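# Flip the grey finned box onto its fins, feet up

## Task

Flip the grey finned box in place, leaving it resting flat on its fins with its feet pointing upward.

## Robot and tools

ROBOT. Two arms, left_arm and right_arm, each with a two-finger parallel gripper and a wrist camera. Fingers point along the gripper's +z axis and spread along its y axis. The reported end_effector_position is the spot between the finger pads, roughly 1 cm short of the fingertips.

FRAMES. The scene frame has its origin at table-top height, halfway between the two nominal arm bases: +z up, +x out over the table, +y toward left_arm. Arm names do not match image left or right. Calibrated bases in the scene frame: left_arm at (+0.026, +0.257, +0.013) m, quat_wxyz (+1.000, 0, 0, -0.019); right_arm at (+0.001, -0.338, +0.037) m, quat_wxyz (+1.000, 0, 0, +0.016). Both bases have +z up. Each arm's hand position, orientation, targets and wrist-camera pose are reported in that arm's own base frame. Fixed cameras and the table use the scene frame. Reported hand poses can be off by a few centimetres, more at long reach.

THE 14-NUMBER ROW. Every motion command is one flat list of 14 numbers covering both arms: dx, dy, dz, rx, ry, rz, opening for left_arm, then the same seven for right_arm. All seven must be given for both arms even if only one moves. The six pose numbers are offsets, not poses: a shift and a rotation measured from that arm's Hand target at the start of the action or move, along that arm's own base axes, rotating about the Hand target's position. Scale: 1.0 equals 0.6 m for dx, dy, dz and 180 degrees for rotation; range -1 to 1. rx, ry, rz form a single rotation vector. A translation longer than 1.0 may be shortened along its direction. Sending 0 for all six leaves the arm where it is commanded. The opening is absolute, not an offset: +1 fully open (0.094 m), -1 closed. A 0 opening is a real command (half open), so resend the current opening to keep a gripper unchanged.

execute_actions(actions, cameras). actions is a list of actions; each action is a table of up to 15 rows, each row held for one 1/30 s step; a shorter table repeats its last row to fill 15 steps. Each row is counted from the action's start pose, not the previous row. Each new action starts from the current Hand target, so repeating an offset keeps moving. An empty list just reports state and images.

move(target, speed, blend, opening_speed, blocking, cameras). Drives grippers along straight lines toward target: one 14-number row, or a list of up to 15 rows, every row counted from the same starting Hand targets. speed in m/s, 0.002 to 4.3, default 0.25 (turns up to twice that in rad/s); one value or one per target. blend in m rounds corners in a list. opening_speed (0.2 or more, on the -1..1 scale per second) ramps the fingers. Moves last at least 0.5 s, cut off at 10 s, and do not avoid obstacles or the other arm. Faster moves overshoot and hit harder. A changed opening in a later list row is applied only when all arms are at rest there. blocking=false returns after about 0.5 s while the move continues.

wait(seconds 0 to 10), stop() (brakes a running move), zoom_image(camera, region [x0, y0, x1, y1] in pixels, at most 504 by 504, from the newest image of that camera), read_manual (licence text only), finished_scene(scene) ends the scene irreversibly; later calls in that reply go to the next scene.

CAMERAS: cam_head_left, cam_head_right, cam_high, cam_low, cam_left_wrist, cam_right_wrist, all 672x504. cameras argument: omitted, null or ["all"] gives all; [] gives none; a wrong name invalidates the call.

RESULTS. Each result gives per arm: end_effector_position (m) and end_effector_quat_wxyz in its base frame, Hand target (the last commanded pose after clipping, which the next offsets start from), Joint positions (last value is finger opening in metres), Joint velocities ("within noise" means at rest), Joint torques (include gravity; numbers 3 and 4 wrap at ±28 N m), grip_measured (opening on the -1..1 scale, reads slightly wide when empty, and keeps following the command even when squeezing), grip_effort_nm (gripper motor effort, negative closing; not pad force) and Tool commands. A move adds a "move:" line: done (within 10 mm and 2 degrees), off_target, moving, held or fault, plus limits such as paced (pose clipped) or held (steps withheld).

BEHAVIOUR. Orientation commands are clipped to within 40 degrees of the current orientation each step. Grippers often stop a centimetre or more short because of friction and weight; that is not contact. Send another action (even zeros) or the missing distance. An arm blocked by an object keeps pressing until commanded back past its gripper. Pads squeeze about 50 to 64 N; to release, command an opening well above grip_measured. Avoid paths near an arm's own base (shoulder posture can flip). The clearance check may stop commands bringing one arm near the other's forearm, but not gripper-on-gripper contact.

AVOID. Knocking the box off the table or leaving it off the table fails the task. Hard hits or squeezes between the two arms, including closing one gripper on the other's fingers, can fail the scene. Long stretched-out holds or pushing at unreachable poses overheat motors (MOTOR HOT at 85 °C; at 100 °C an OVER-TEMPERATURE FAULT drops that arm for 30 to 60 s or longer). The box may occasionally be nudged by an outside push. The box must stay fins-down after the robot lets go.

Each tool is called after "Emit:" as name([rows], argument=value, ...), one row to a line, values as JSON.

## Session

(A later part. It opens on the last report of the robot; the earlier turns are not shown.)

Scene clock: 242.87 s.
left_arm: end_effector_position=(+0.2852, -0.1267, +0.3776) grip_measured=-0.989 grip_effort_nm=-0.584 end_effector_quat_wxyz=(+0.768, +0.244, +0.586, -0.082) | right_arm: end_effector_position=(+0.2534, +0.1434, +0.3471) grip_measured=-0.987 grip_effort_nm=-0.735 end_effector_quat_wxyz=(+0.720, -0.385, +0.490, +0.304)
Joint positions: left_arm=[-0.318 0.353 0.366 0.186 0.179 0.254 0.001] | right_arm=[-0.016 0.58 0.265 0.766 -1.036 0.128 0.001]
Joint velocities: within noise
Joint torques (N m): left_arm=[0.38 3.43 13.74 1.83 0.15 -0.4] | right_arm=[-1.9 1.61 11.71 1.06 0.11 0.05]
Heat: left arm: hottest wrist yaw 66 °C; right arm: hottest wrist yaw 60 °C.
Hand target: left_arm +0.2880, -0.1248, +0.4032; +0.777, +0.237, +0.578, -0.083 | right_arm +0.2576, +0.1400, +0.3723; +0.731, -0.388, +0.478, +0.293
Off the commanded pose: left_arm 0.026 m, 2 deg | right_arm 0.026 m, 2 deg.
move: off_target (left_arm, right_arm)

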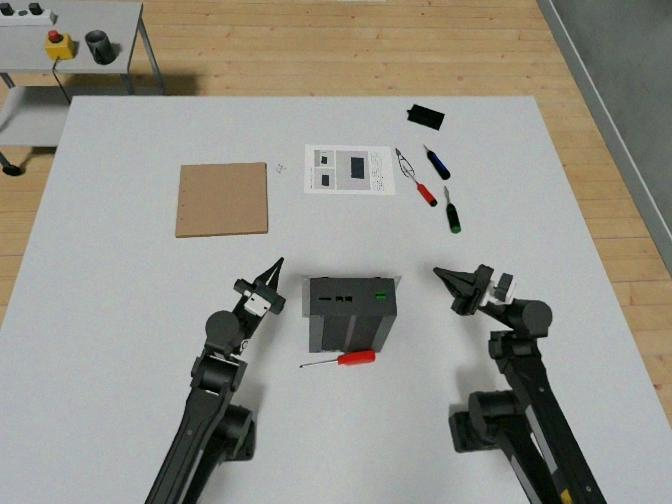

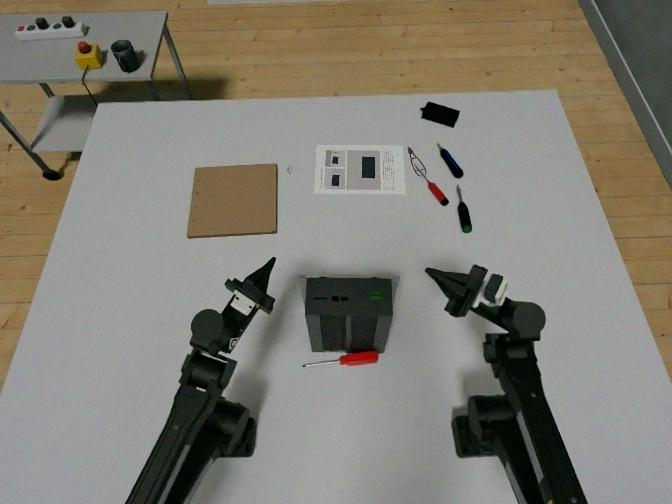

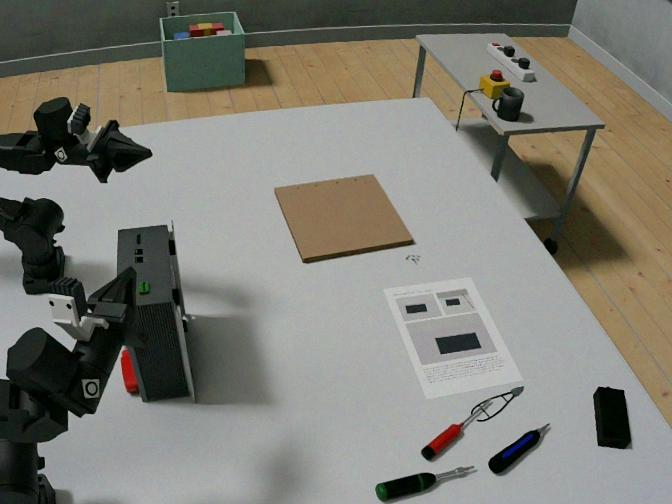

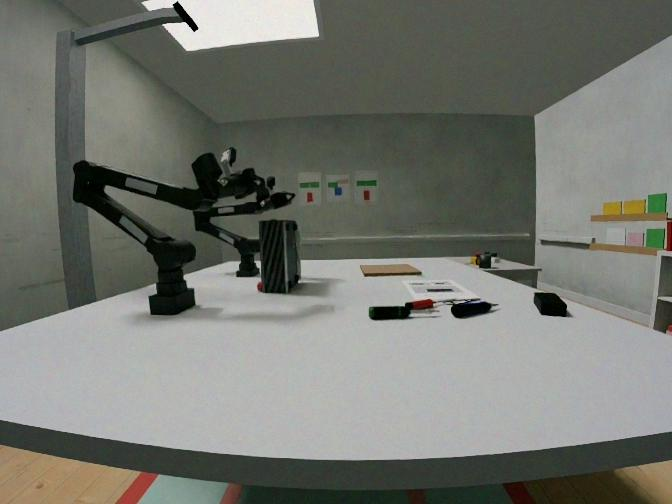

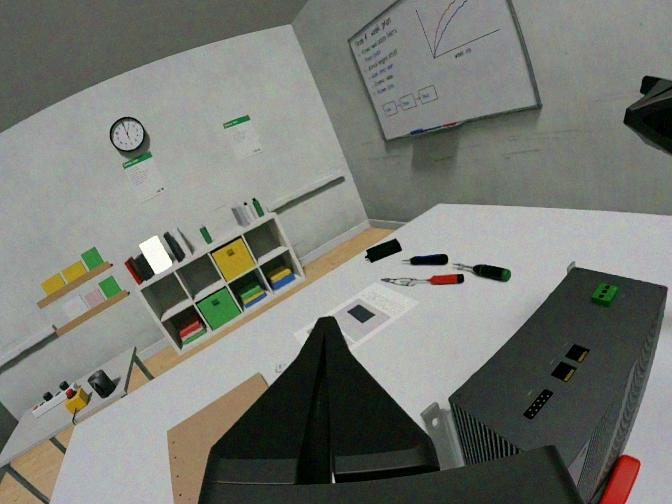

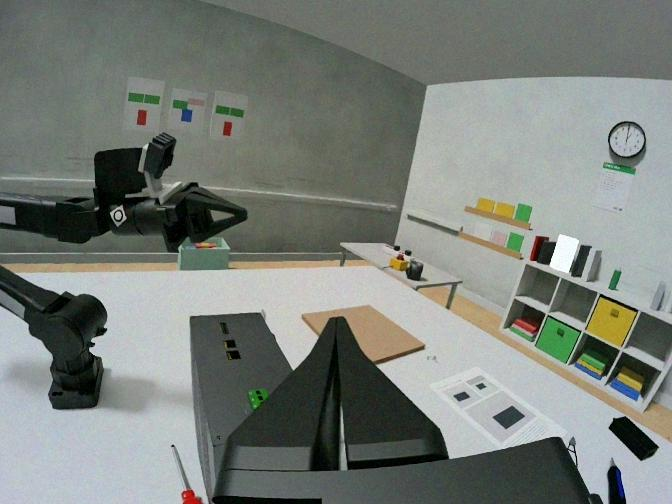

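Emit:
move(target=[0.1,0.2,0,0,0,0.1,-1,0.066,0.215,0,-0.531,0.228,0.047,1], speed=0.25)

Scene clock: 290.60 s.
left_arm: end_effector_position=(+0.3441, -0.0083, +0.3713) grip_measured=-0.989 grip_effort_nm=-0.584 end_effector_quat_wxyz=(+0.763, +0.148, +0.628, +0.035) | right_arm: end_effector_position=(+0.2939, +0.2600, +0.3564) grip_measured=+0.998 grip_effort_nm=0.081 end_effector_quat_wxyz=(-0.059, +0.704, -0.707, +0.001)
Joint positions: left_arm=[0.131 0.521 0.394 0.304 0.311 0.222 0.001] | right_arm=[0.723 1.314 1.543 -1.681 -0.006 -0.843 0.094]
Joint velocities: within noise
Joint torques (N m): left_arm=[0.03 2.02 13.74 2.89 0.13 -0.35] | right_arm=[0.5 -6.71 11.36 0.59 0.03 0.09]
Heat: left arm: hottest elbow 54 °C; right arm: hottest elbow 48 °C.
Hand target: left_arm +0.3480, -0.0049, +0.4032; +0.780, +0.143, +0.608, +0.039 | right_arm +0.2972, +0.2689, +0.3723; +0.000, +0.707, -0.708, -0.001
Off the commanded pose: left_arm 0.032 m, 3 deg | right_arm 0.019 m, 7 deg.
joint sent to its limit (right arm) — joint 4 (wrist pitch), lower limit. The joint targets are off in orientation, not in position.
move: off_target (left_arm, right_arm)

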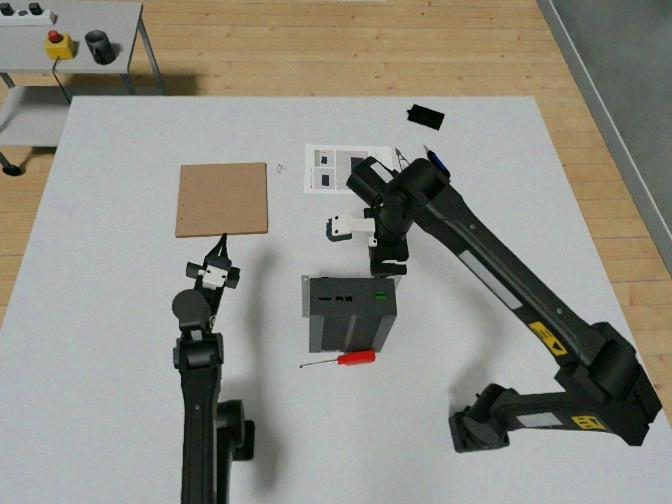

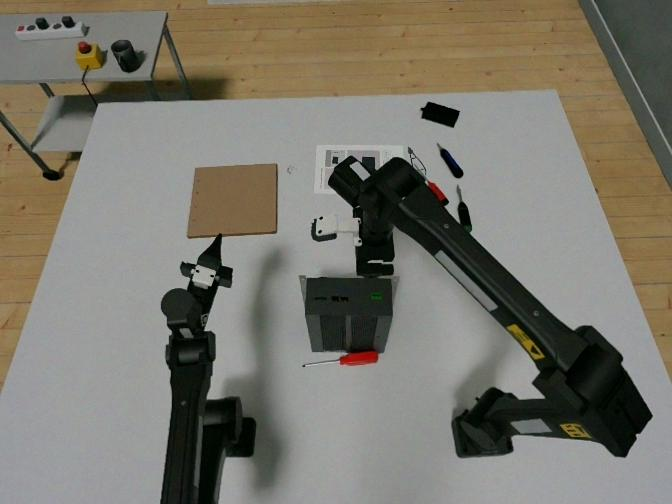

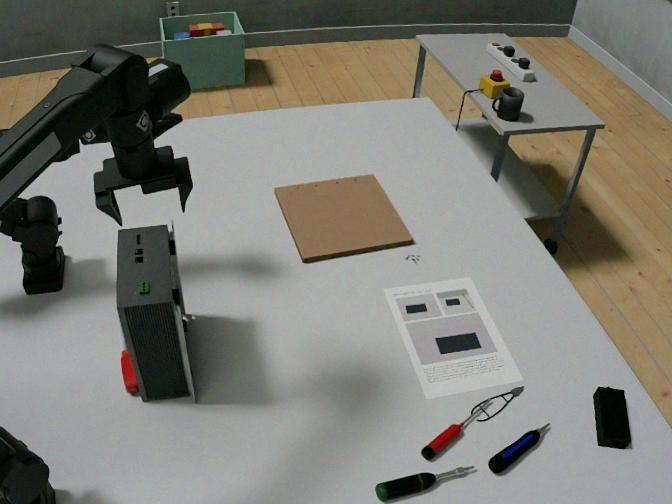

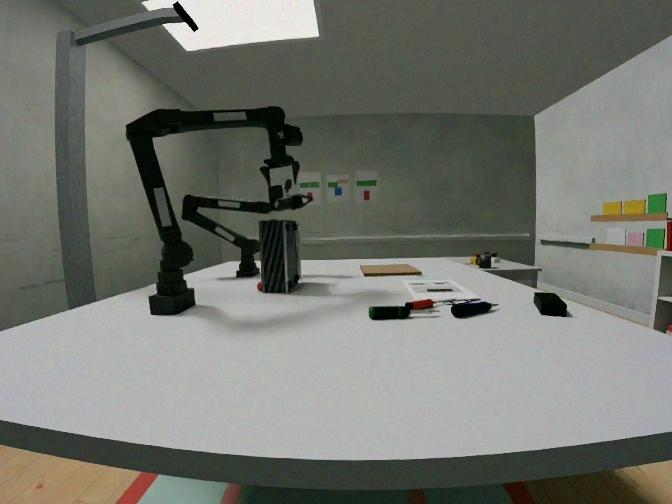

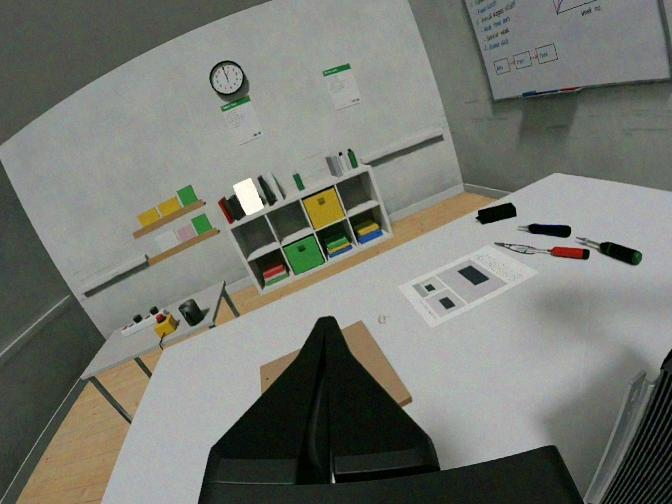

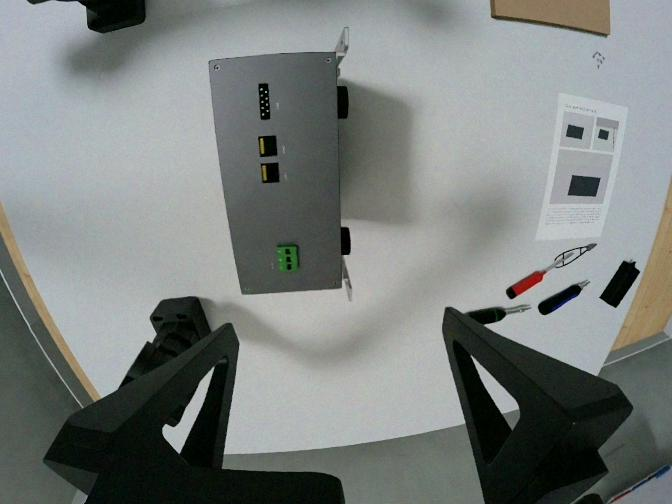

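Emit:
move(target=[0,0,0,0,0,0,-1,-0.02,0.01,-0.09,0,0,0,1], cameras=["cam_right_wrist","cam_high","cam_low"])

Scene clock: 309.53 s.
left_arm: end_effector_position=(+0.3442, -0.0082, +0.3712) grip_measured=-0.989 grip_effort_nm=-0.584 end_effector_quat_wxyz=(+0.763, +0.147, +0.628, +0.035) | right_arm: end_effector_position=(+0.2888, +0.2716, +0.3160) grip_measured=+0.998 grip_effort_nm=0.076 end_effector_quat_wxyz=(-0.006, +0.705, -0.709, -0.002)
Joint positions: left_arm=[0.131 0.521 0.394 0.305 0.311 0.222 0.001] | right_arm=[0.754 1.374 1.496 -1.681 -0.004 -0.812 0.094]
Joint velocities: within noise
Joint torques (N m): left_arm=[0.21 2.14 13.74 2.91 0.12 -0.36] | right_arm=[0.09 -8.94 8.32 0.34 -0.06 0.06]
Heat: left arm: hottest elbow 54 °C; right arm: hottest elbow 49 °C.
Hand target: left_arm +0.3480, -0.0048, +0.4031; +0.780, +0.143, +0.608, +0.039 | right_arm +0.2853, +0.2750, +0.3182; +0.000, +0.707, -0.708, -0.001
Off the commanded pose: left_arm 0.032 m, 3 deg | right_arm 0.005 m, 1 deg.
joint sent to its limit (right arm) — joint 4 (wrist pitch), lower limit. The joint targets still meet the commanded pose.
move: off_target (left_arm)
Images, in order (width x height): cam_high 672x504, cam_low 672x504, cam_right_wrist 672x504.

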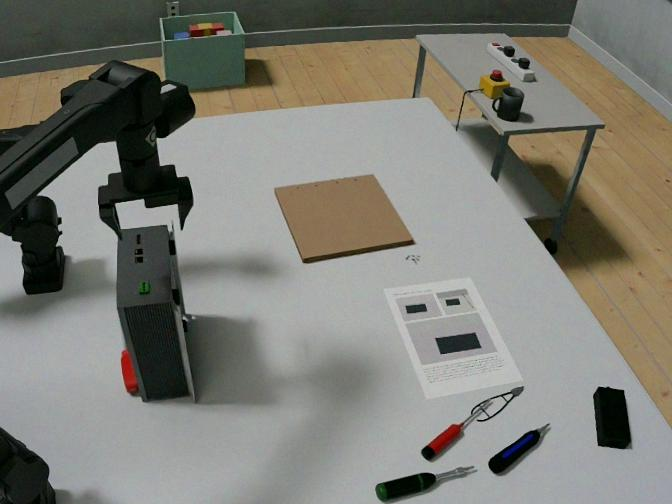

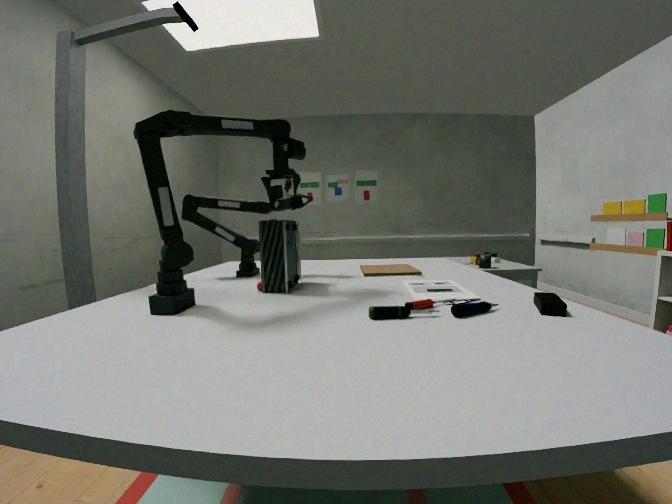

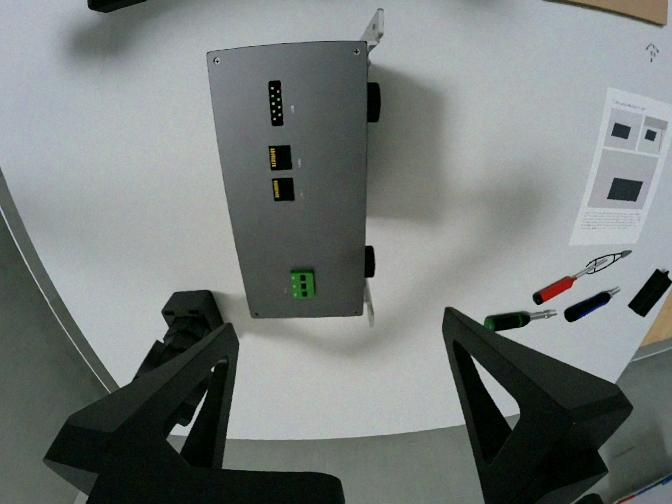

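Emit:
move(target=[0,0,0,0,0,0,-1,-0.038,0.03,-0.04,0,0,0,1], cameras=["cam_right_wrist","cam_high","cam_low","cam_head_left"])

Scene clock: 330.07 s.
left_arm: end_effector_position=(+0.3442, -0.0083, +0.3712) grip_measured=-0.989 grip_effort_nm=-0.589 end_effector_quat_wxyz=(+0.763, +0.148, +0.628, +0.035) | right_arm: end_effector_position=(+0.2642, +0.2885, +0.2910) grip_measured=+0.998 grip_effort_nm=0.076 end_effector_quat_wxyz=(+0.009, +0.706, -0.708, -0.002)
Joint positions: left_arm=[0.131 0.521 0.394 0.305 0.311 0.222 0.001] | right_arm=[0.829 1.374 1.43 -1.646 -0.004 -0.738 0.094]
Joint velocities: within noise
Joint torques (N m): left_arm=[0.15 2.2 13.74 2.92 0.12 -0.35] | right_arm=[0.21 -10.17 7.97 0.91 -0.05 0.09]
Heat: left arm: hottest elbow 54 °C; right arm: hottest elbow 45 °C.
Hand target: left_arm +0.3480, -0.0049, +0.4031; +0.780, +0.143, +0.608, +0.039 | right_arm +0.2625, +0.2930, +0.2942; +0.000, +0.706, -0.708, -0.001
Off the commanded pose: left_arm 0.032 m, 3 deg | right_arm 0.006 m, 1 deg.
move: off_target (left_arm)
Images, in order (width x height): cam_head_left 672x504, cam_high 672x504, cam_low 672x504, cam_right_wrist 672x504.

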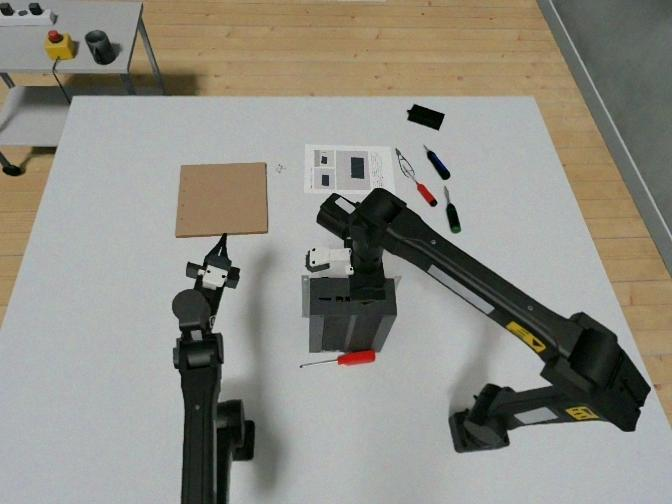

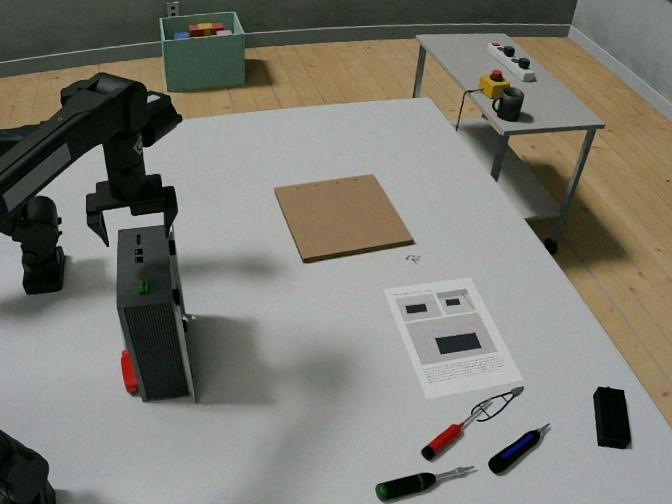

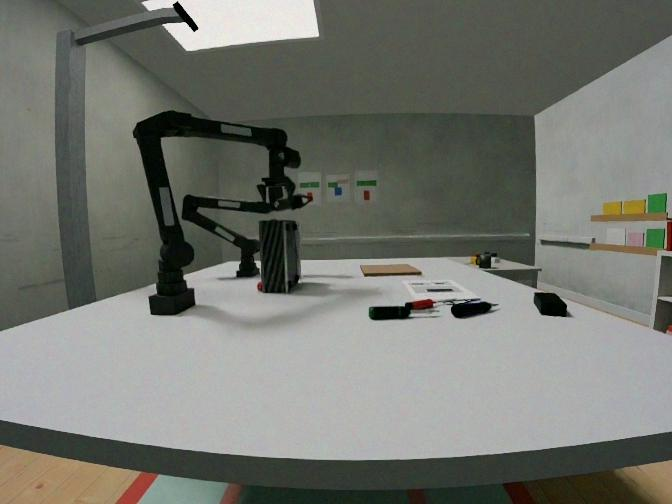

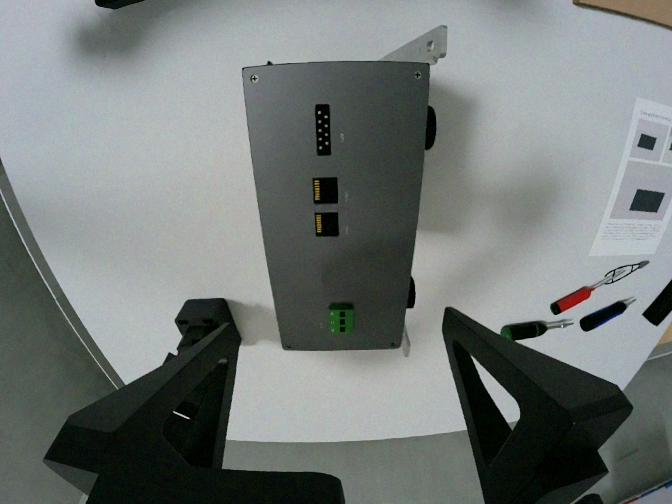

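Emit:
move([
  [0,0,0,0,0,0,-1,0.006,0.018,-0.07,0,0,0,1],
  [0,0,0,0,0,0,-1,0.006,0.018,-0.155,0,0,0,1],
], cameras=["cam_right_wrist","cam_high","cam_low","cam_head_left"], speed=0.06)

Scene clock: 344.90 s.
left_arm: end_effector_position=(+0.3442, -0.0083, +0.3712) grip_measured=-0.989 grip_effort_nm=-0.589 end_effector_quat_wxyz=(+0.763, +0.148, +0.628, +0.035) | right_arm: end_effector_position=(+0.2668, +0.2965, +0.2032) grip_measured=+0.998 grip_effort_nm=0.071 end_effector_quat_wxyz=(+0.004, +0.705, -0.710, -0.002)
Joint positions: left_arm=[0.131 0.521 0.394 0.305 0.311 0.222 0.001] | right_arm=[0.837 1.4 1.226 -1.404 -0.005 -0.727 0.094]
Joint velocities: within noise
Joint torques (N m): left_arm=[0.15 2.08 13.75 2.91 0.11 -0.36] | right_arm=[0.44 -8.41 7.79 1.06 0.01 0.08]
Heat: left arm: hottest elbow 55 °C; right arm: hottest elbow 44 °C.
Hand target: left_arm +0.3480, -0.0049, +0.4031; +0.780, +0.143, +0.608, +0.039 | right_arm +0.2660, +0.3038, +0.2014; +0.000, +0.707, -0.708, -0.001
Off the commanded pose: left_arm 0.032 m, 3 deg | right_arm 0.008 m, 1 deg.
move: off_target (left_arm)
Images, in order (width x height): cam_head_left 672x504, cam_high 672x504, cam_low 672x504, cam_right_wrist 672x504.

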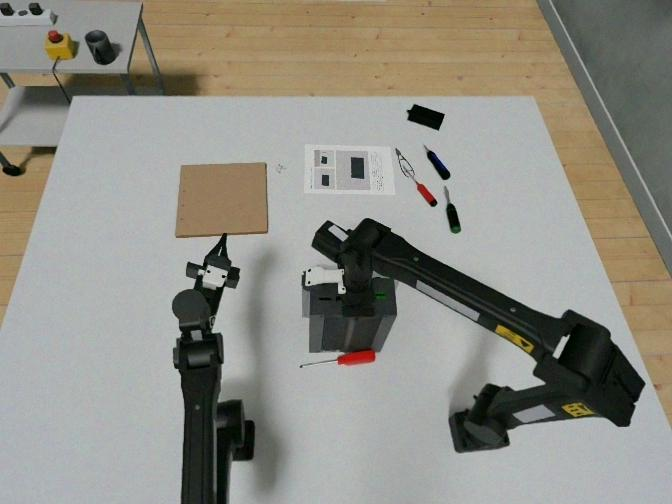

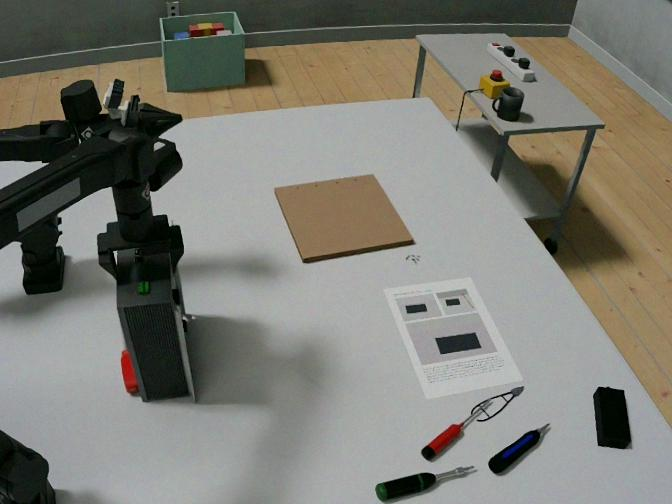

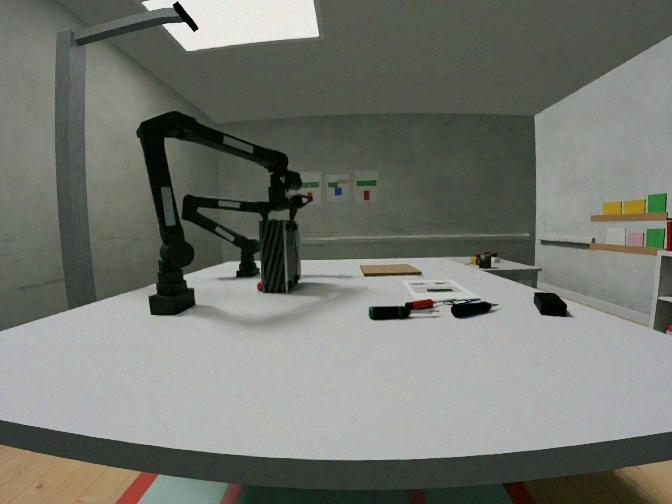

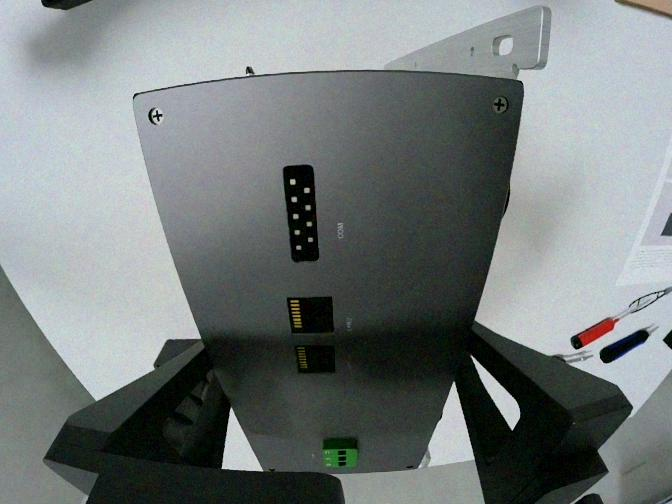

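Emit:
move(target=[0,0,0,0,0,0,-1,0,0,0,0,0,0,0.4], cameras=["cam_right_wrist"], opening_speed=0.25)

Emit:
move(target=[0,0,0,0,0,0,-1,0,0,0.11,0,0,0,0.4], speed=0.05)

Scene clock: 352.50 s.
left_arm: end_effector_position=(+0.3442, -0.0083, +0.3712) grip_measured=-0.989 grip_effort_nm=-0.584 end_effector_quat_wxyz=(+0.763, +0.148, +0.628, +0.035) | right_arm: end_effector_position=(+0.2664, +0.2966, +0.2029) grip_measured=+0.928 grip_effort_nm=-1.038 end_effector_quat_wxyz=(+0.004, +0.705, -0.709, -0.002)
Joint positions: left_arm=[0.131 0.521 0.394 0.305 0.311 0.222 0.001] | right_arm=[0.838 1.4 1.225 -1.404 -0.005 -0.726 0.091]
Joint velocities: within noise
Joint torques (N m): left_arm=[0.09 2.2 13.74 2.89 0.12 -0.36] | right_arm=[0.85 -9.11 7.88 0.77 0.02 0.06]
Heat: left arm: hottest elbow 55 °C; right arm: hottest elbow 43 °C.
Hand target: left_arm +0.3480, -0.0049, +0.4031; +0.780, +0.143, +0.608, +0.039 | right_arm +0.2660, +0.3037, +0.2013; +0.000, +0.707, -0.708, -0.001
Off the commanded pose: left_arm 0.032 m, 3 deg | right_arm 0.007 m, 1 deg.
move: off_target (left_arm)
Images, in order (width x height): cam_right_wrist 672x504.

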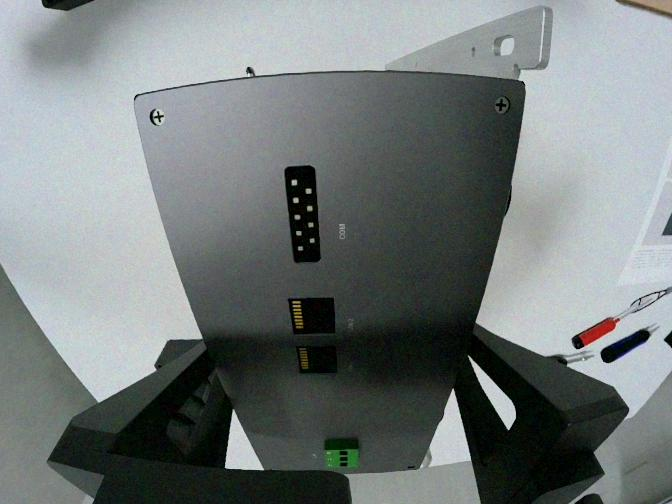

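Scene clock: 354.37 s.
left_arm: end_effector_position=(+0.3442, -0.0083, +0.3712) grip_measured=-0.989 grip_effort_nm=-0.589 end_effector_quat_wxyz=(+0.763, +0.148, +0.628, +0.035) | right_arm: end_effector_position=(+0.2648, +0.2929, +0.2062) grip_measured=+0.927 grip_effort_nm=-1.038 end_effector_quat_wxyz=(+0.036, +0.703, -0.710, +0.007)
Joint positions: left_arm=[0.131 0.521 0.394 0.305 0.311 0.222 0.001] | right_arm=[0.841 1.43 1.263 -1.475 0.01 -0.718 0.091]
Joint velocities: within noise
Joint torques (N m): left_arm=[-0.03 2.08 13.7 2.91 0.12 -0.36] | right_arm=[-0.03 -14.33 15.36 -2.56 -0.62 0.01]
Heat: left arm: hottest elbow 55 °C; right arm: hottest elbow 44 °C.
Hand target: left_arm +0.3480, -0.0049, +0.4031; +0.780, +0.143, +0.608, +0.039 | right_arm +0.2661, +0.3038, +0.2672; +0.000, +0.707, -0.708, -0.001
Off the commanded pose: left_arm 0.032 m, 3 deg | right_arm 0.062 m, 4 deg.
move: off_target (left_arm, right_arm)

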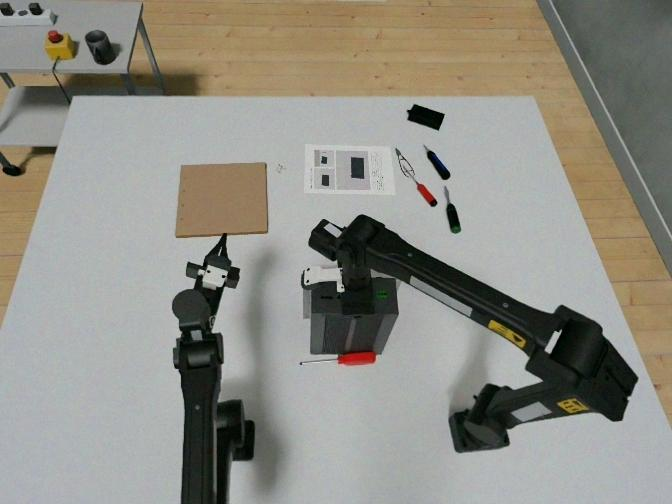

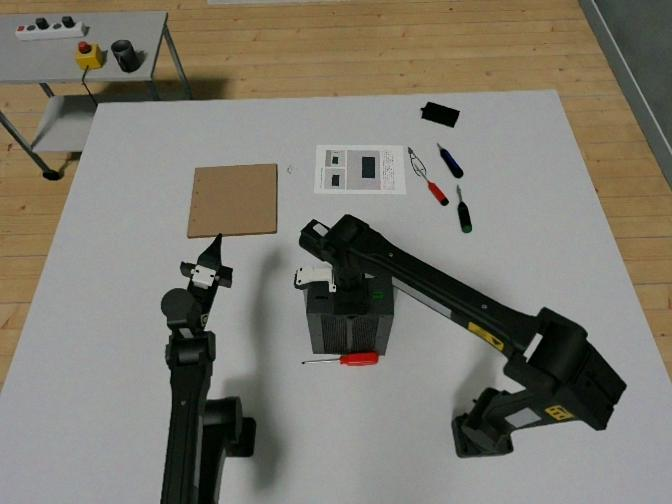

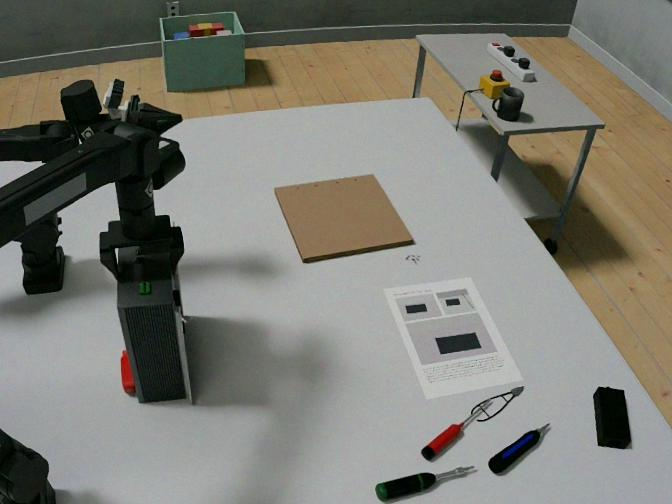

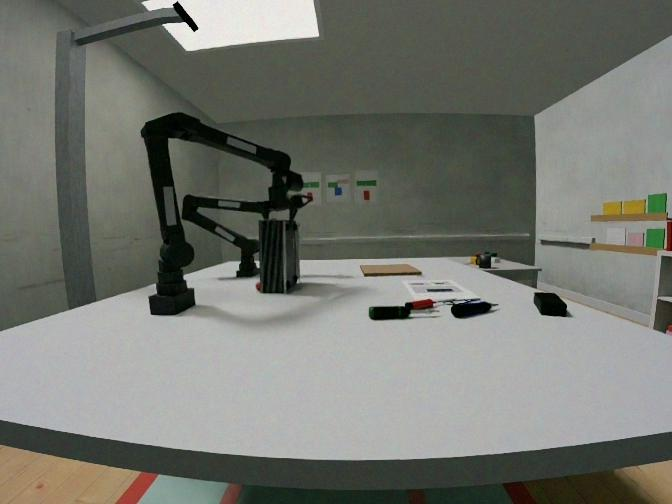

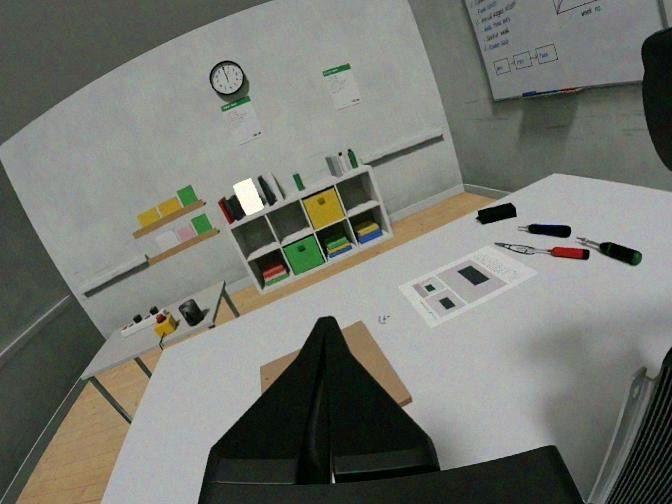

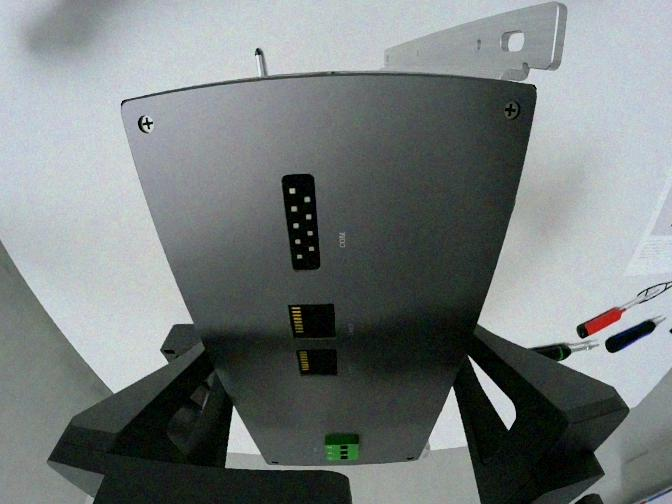

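Emit:
move(target=[0,0,0,0,0,0,-1,0.03,0,0.09,0,0,0,0.4], speed=0.05, cameras=["cam_right_wrist","cam_low","cam_high"])

Scene clock: 361.67 s.
left_arm: end_effector_position=(+0.3443, -0.0082, +0.3711) grip_measured=-0.989 grip_effort_nm=-0.589 end_effector_quat_wxyz=(+0.763, +0.148, +0.628, +0.035) | right_arm: end_effector_position=(+0.2621, +0.2873, +0.2166) grip_measured=+0.925 grip_effort_nm=-1.038 end_effector_quat_wxyz=(+0.096, +0.703, -0.704, +0.009)
Joint positions: left_arm=[0.131 0.522 0.394 0.305 0.311 0.222 0.001] | right_arm=[0.836 1.488 1.342 -1.618 0.007 -0.733 0.09]
Joint velocities: within noise
Joint torques (N m): left_arm=[0.09 2.08 13.72 2.92 0.11 -0.35] | right_arm=[-1.26 -18.73 19.92 -2.3 -0.39 -0.21]
Heat: left arm: hottest elbow 55 °C; right arm: hottest elbow 48 °C.
Hand target: left_arm +0.3481, -0.0049, +0.4030; +0.780, +0.143, +0.608, +0.039 | right_arm +0.2840, +0.3038, +0.3213; +0.000, +0.707, -0.708, -0.001
Off the commanded pose: left_arm 0.032 m, 3 deg | right_arm 0.108 m, 11 deg.
move: off_target (left_arm, right_arm)
Images, in order (width x height): cam_high 672x504, cam_low 672x504, cam_right_wrist 672x504.

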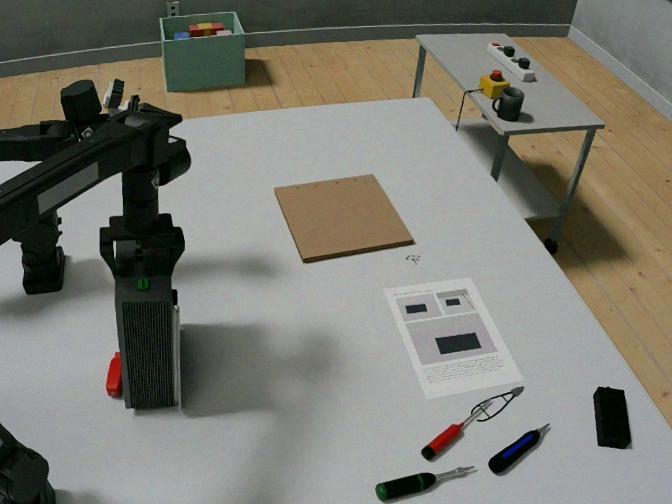

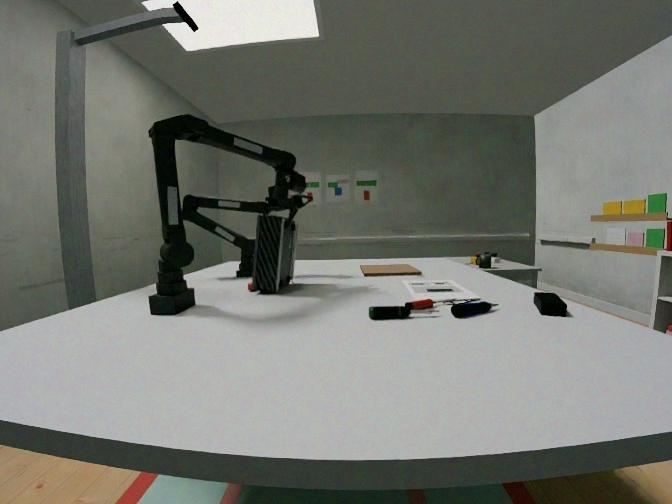

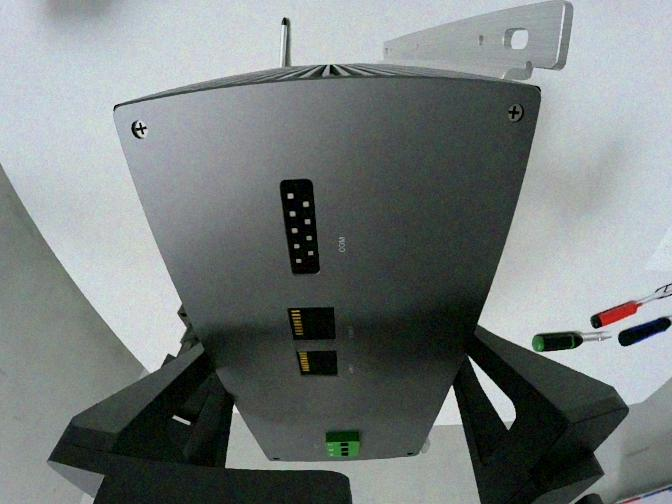

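Emit:
move(target=[0,0,0,0,0,0,-1,0.25,0,0.025,0,0,0,0.4], speed=0.06, cameras=["cam_right_wrist","cam_low","cam_high","cam_head_left"])

Scene clock: 376.23 s.
left_arm: end_effector_position=(+0.3443, -0.0082, +0.3711) grip_measured=-0.989 grip_effort_nm=-0.589 end_effector_quat_wxyz=(+0.763, +0.148, +0.628, +0.035) | right_arm: end_effector_position=(+0.4062, +0.2937, +0.2140) grip_measured=+0.925 grip_effort_nm=-1.033 end_effector_quat_wxyz=(+0.079, +0.709, -0.701, -0.012)
Joint positions: left_arm=[0.131 0.522 0.394 0.305 0.311 0.222 0.001] | right_arm=[0.627 1.76 1.674 -1.644 0.002 -0.955 0.09]
Joint velocities: within noise
Joint torques (N m): left_arm=[0.21 2.08 13.72 2.95 0.12 -0.36] | right_arm=[-2.14 -25.17 20.07 -1.55 -0.25 -0.11]
Heat: left arm: hottest elbow 55 °C; right arm: hottest elbow 61 °C.
Hand target: left_arm +0.3480, -0.0049, +0.4030; +0.780, +0.143, +0.608, +0.039 | right_arm +0.4341, +0.3038, +0.3362; +0.000, +0.707, -0.708, -0.001
Off the commanded pose: left_arm 0.032 m, 3 deg | right_arm 0.126 m, 9 deg.
joint sent to its limit (right arm) — joint 4 (wrist pitch), lower limit. The joint targets are off in position and orientation.
move: off_target (left_arm, right_arm)
Images, in order (width x height): cam_head_left 672x504, cam_high 672x504, cam_low 672x504, cam_right_wrist 672x504.

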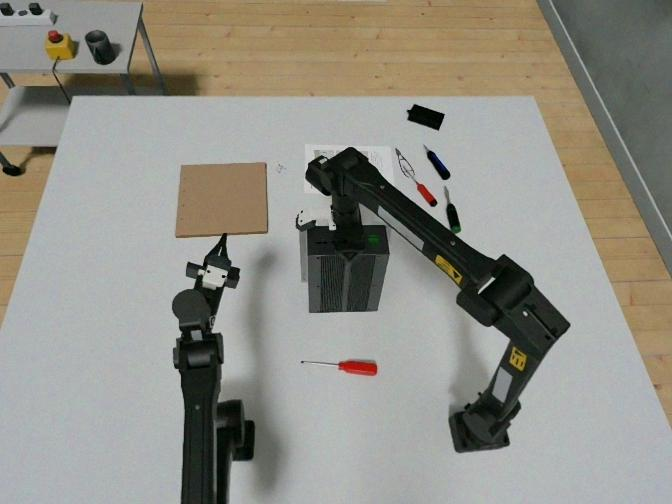

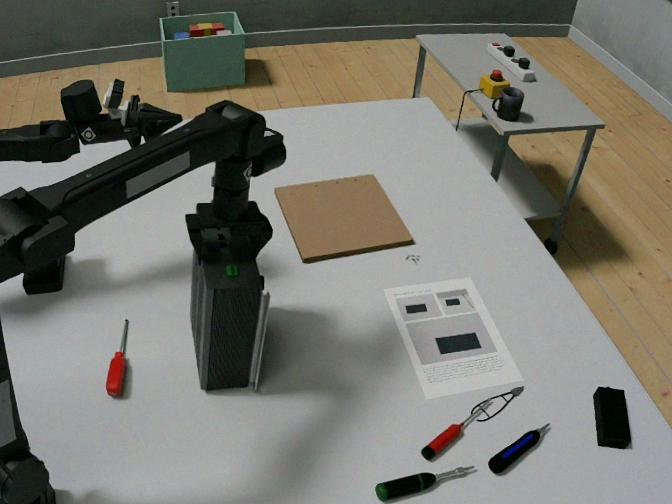

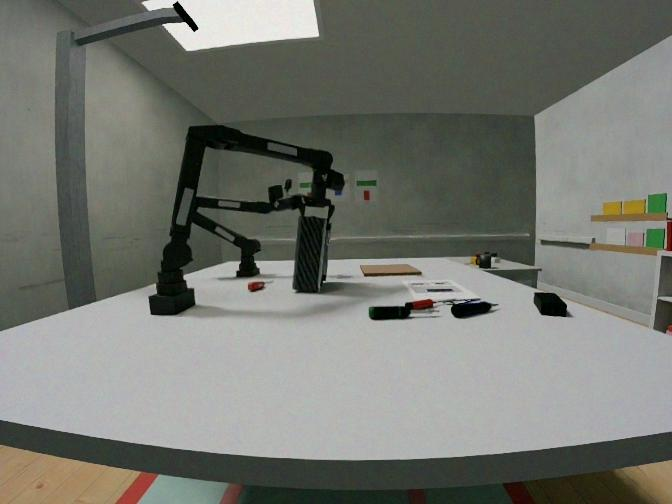

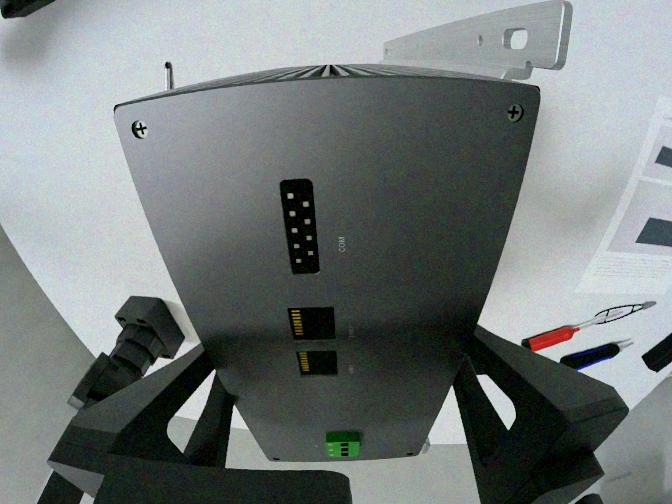

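Emit:
move(target=[0,0,0,0,0,0,-1,0.245,0,0.01,0,0,0,0.4], speed=0.06, cameras=["cam_right_wrist","cam_low","cam_high","cam_head_left"])

Scene clock: 383.10 s.
left_arm: end_effector_position=(+0.3443, -0.0082, +0.3711) grip_measured=-0.989 grip_effort_nm=-0.584 end_effector_quat_wxyz=(+0.763, +0.148, +0.628, +0.035) | right_arm: end_effector_position=(+0.5467, +0.2995, +0.2122) grip_measured=+0.925 grip_effort_nm=-1.038 end_effector_quat_wxyz=(+0.028, +0.705, -0.709, -0.005)
Joint positions: left_arm=[0.131 0.522 0.394 0.305 0.311 0.222 0.001] | right_arm=[0.504 2.048 2.105 -1.685 0.006 -1.062 0.09]
Joint velocities: within noise
Joint torques (N m): left_arm=[0.03 2.02 13.76 2.86 0.11 -0.36] | right_arm=[-2.14 -28.1 19.41 0.23 -0.34 -0.29]
Heat: left arm: hottest elbow 55 °C; right arm: hottest elbow 61 °C.
Hand target: left_arm +0.3480, -0.0049, +0.4030; +0.780, +0.143, +0.608, +0.039 | right_arm +0.5811, +0.3038, +0.3422; +0.000, +0.707, -0.708, -0.001
Off the commanded pose: left_arm 0.032 m, 3 deg | right_arm 0.135 m, 3 deg.
joint sent to its limit (right arm) — joint 4 (wrist pitch), lower limit. The joint targets are off in position and orientation.
move: off_target (left_arm, right_arm)
Images, in order (width x height): cam_head_left 672x504, cam_high 672x504, cam_low 672x504, cam_right_wrist 672x504.

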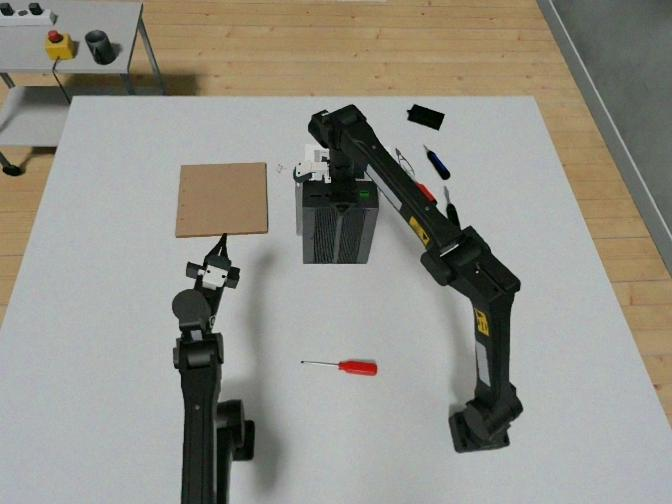

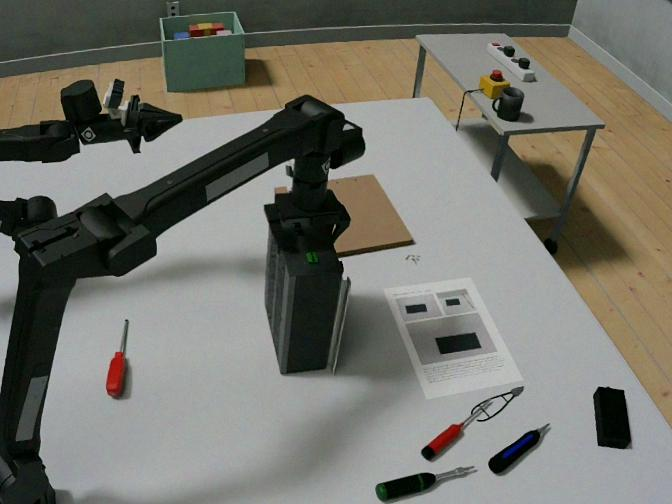

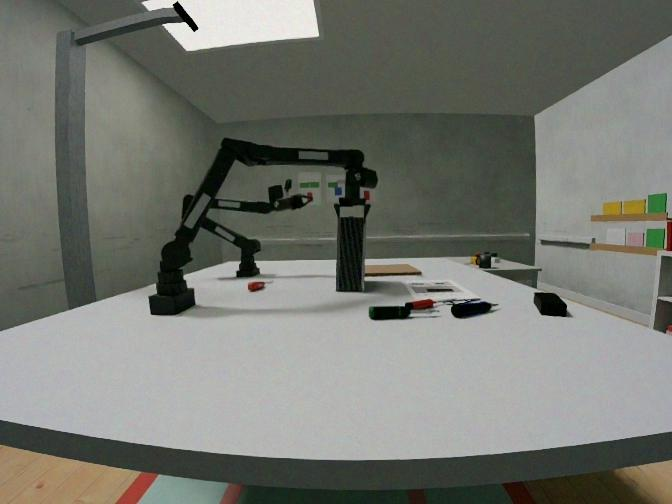

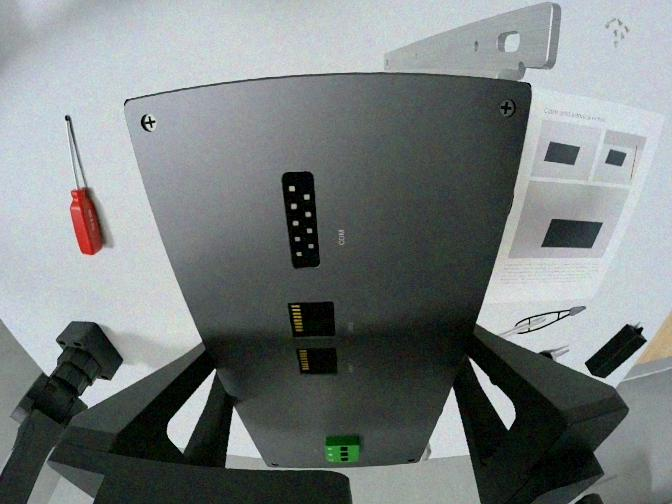

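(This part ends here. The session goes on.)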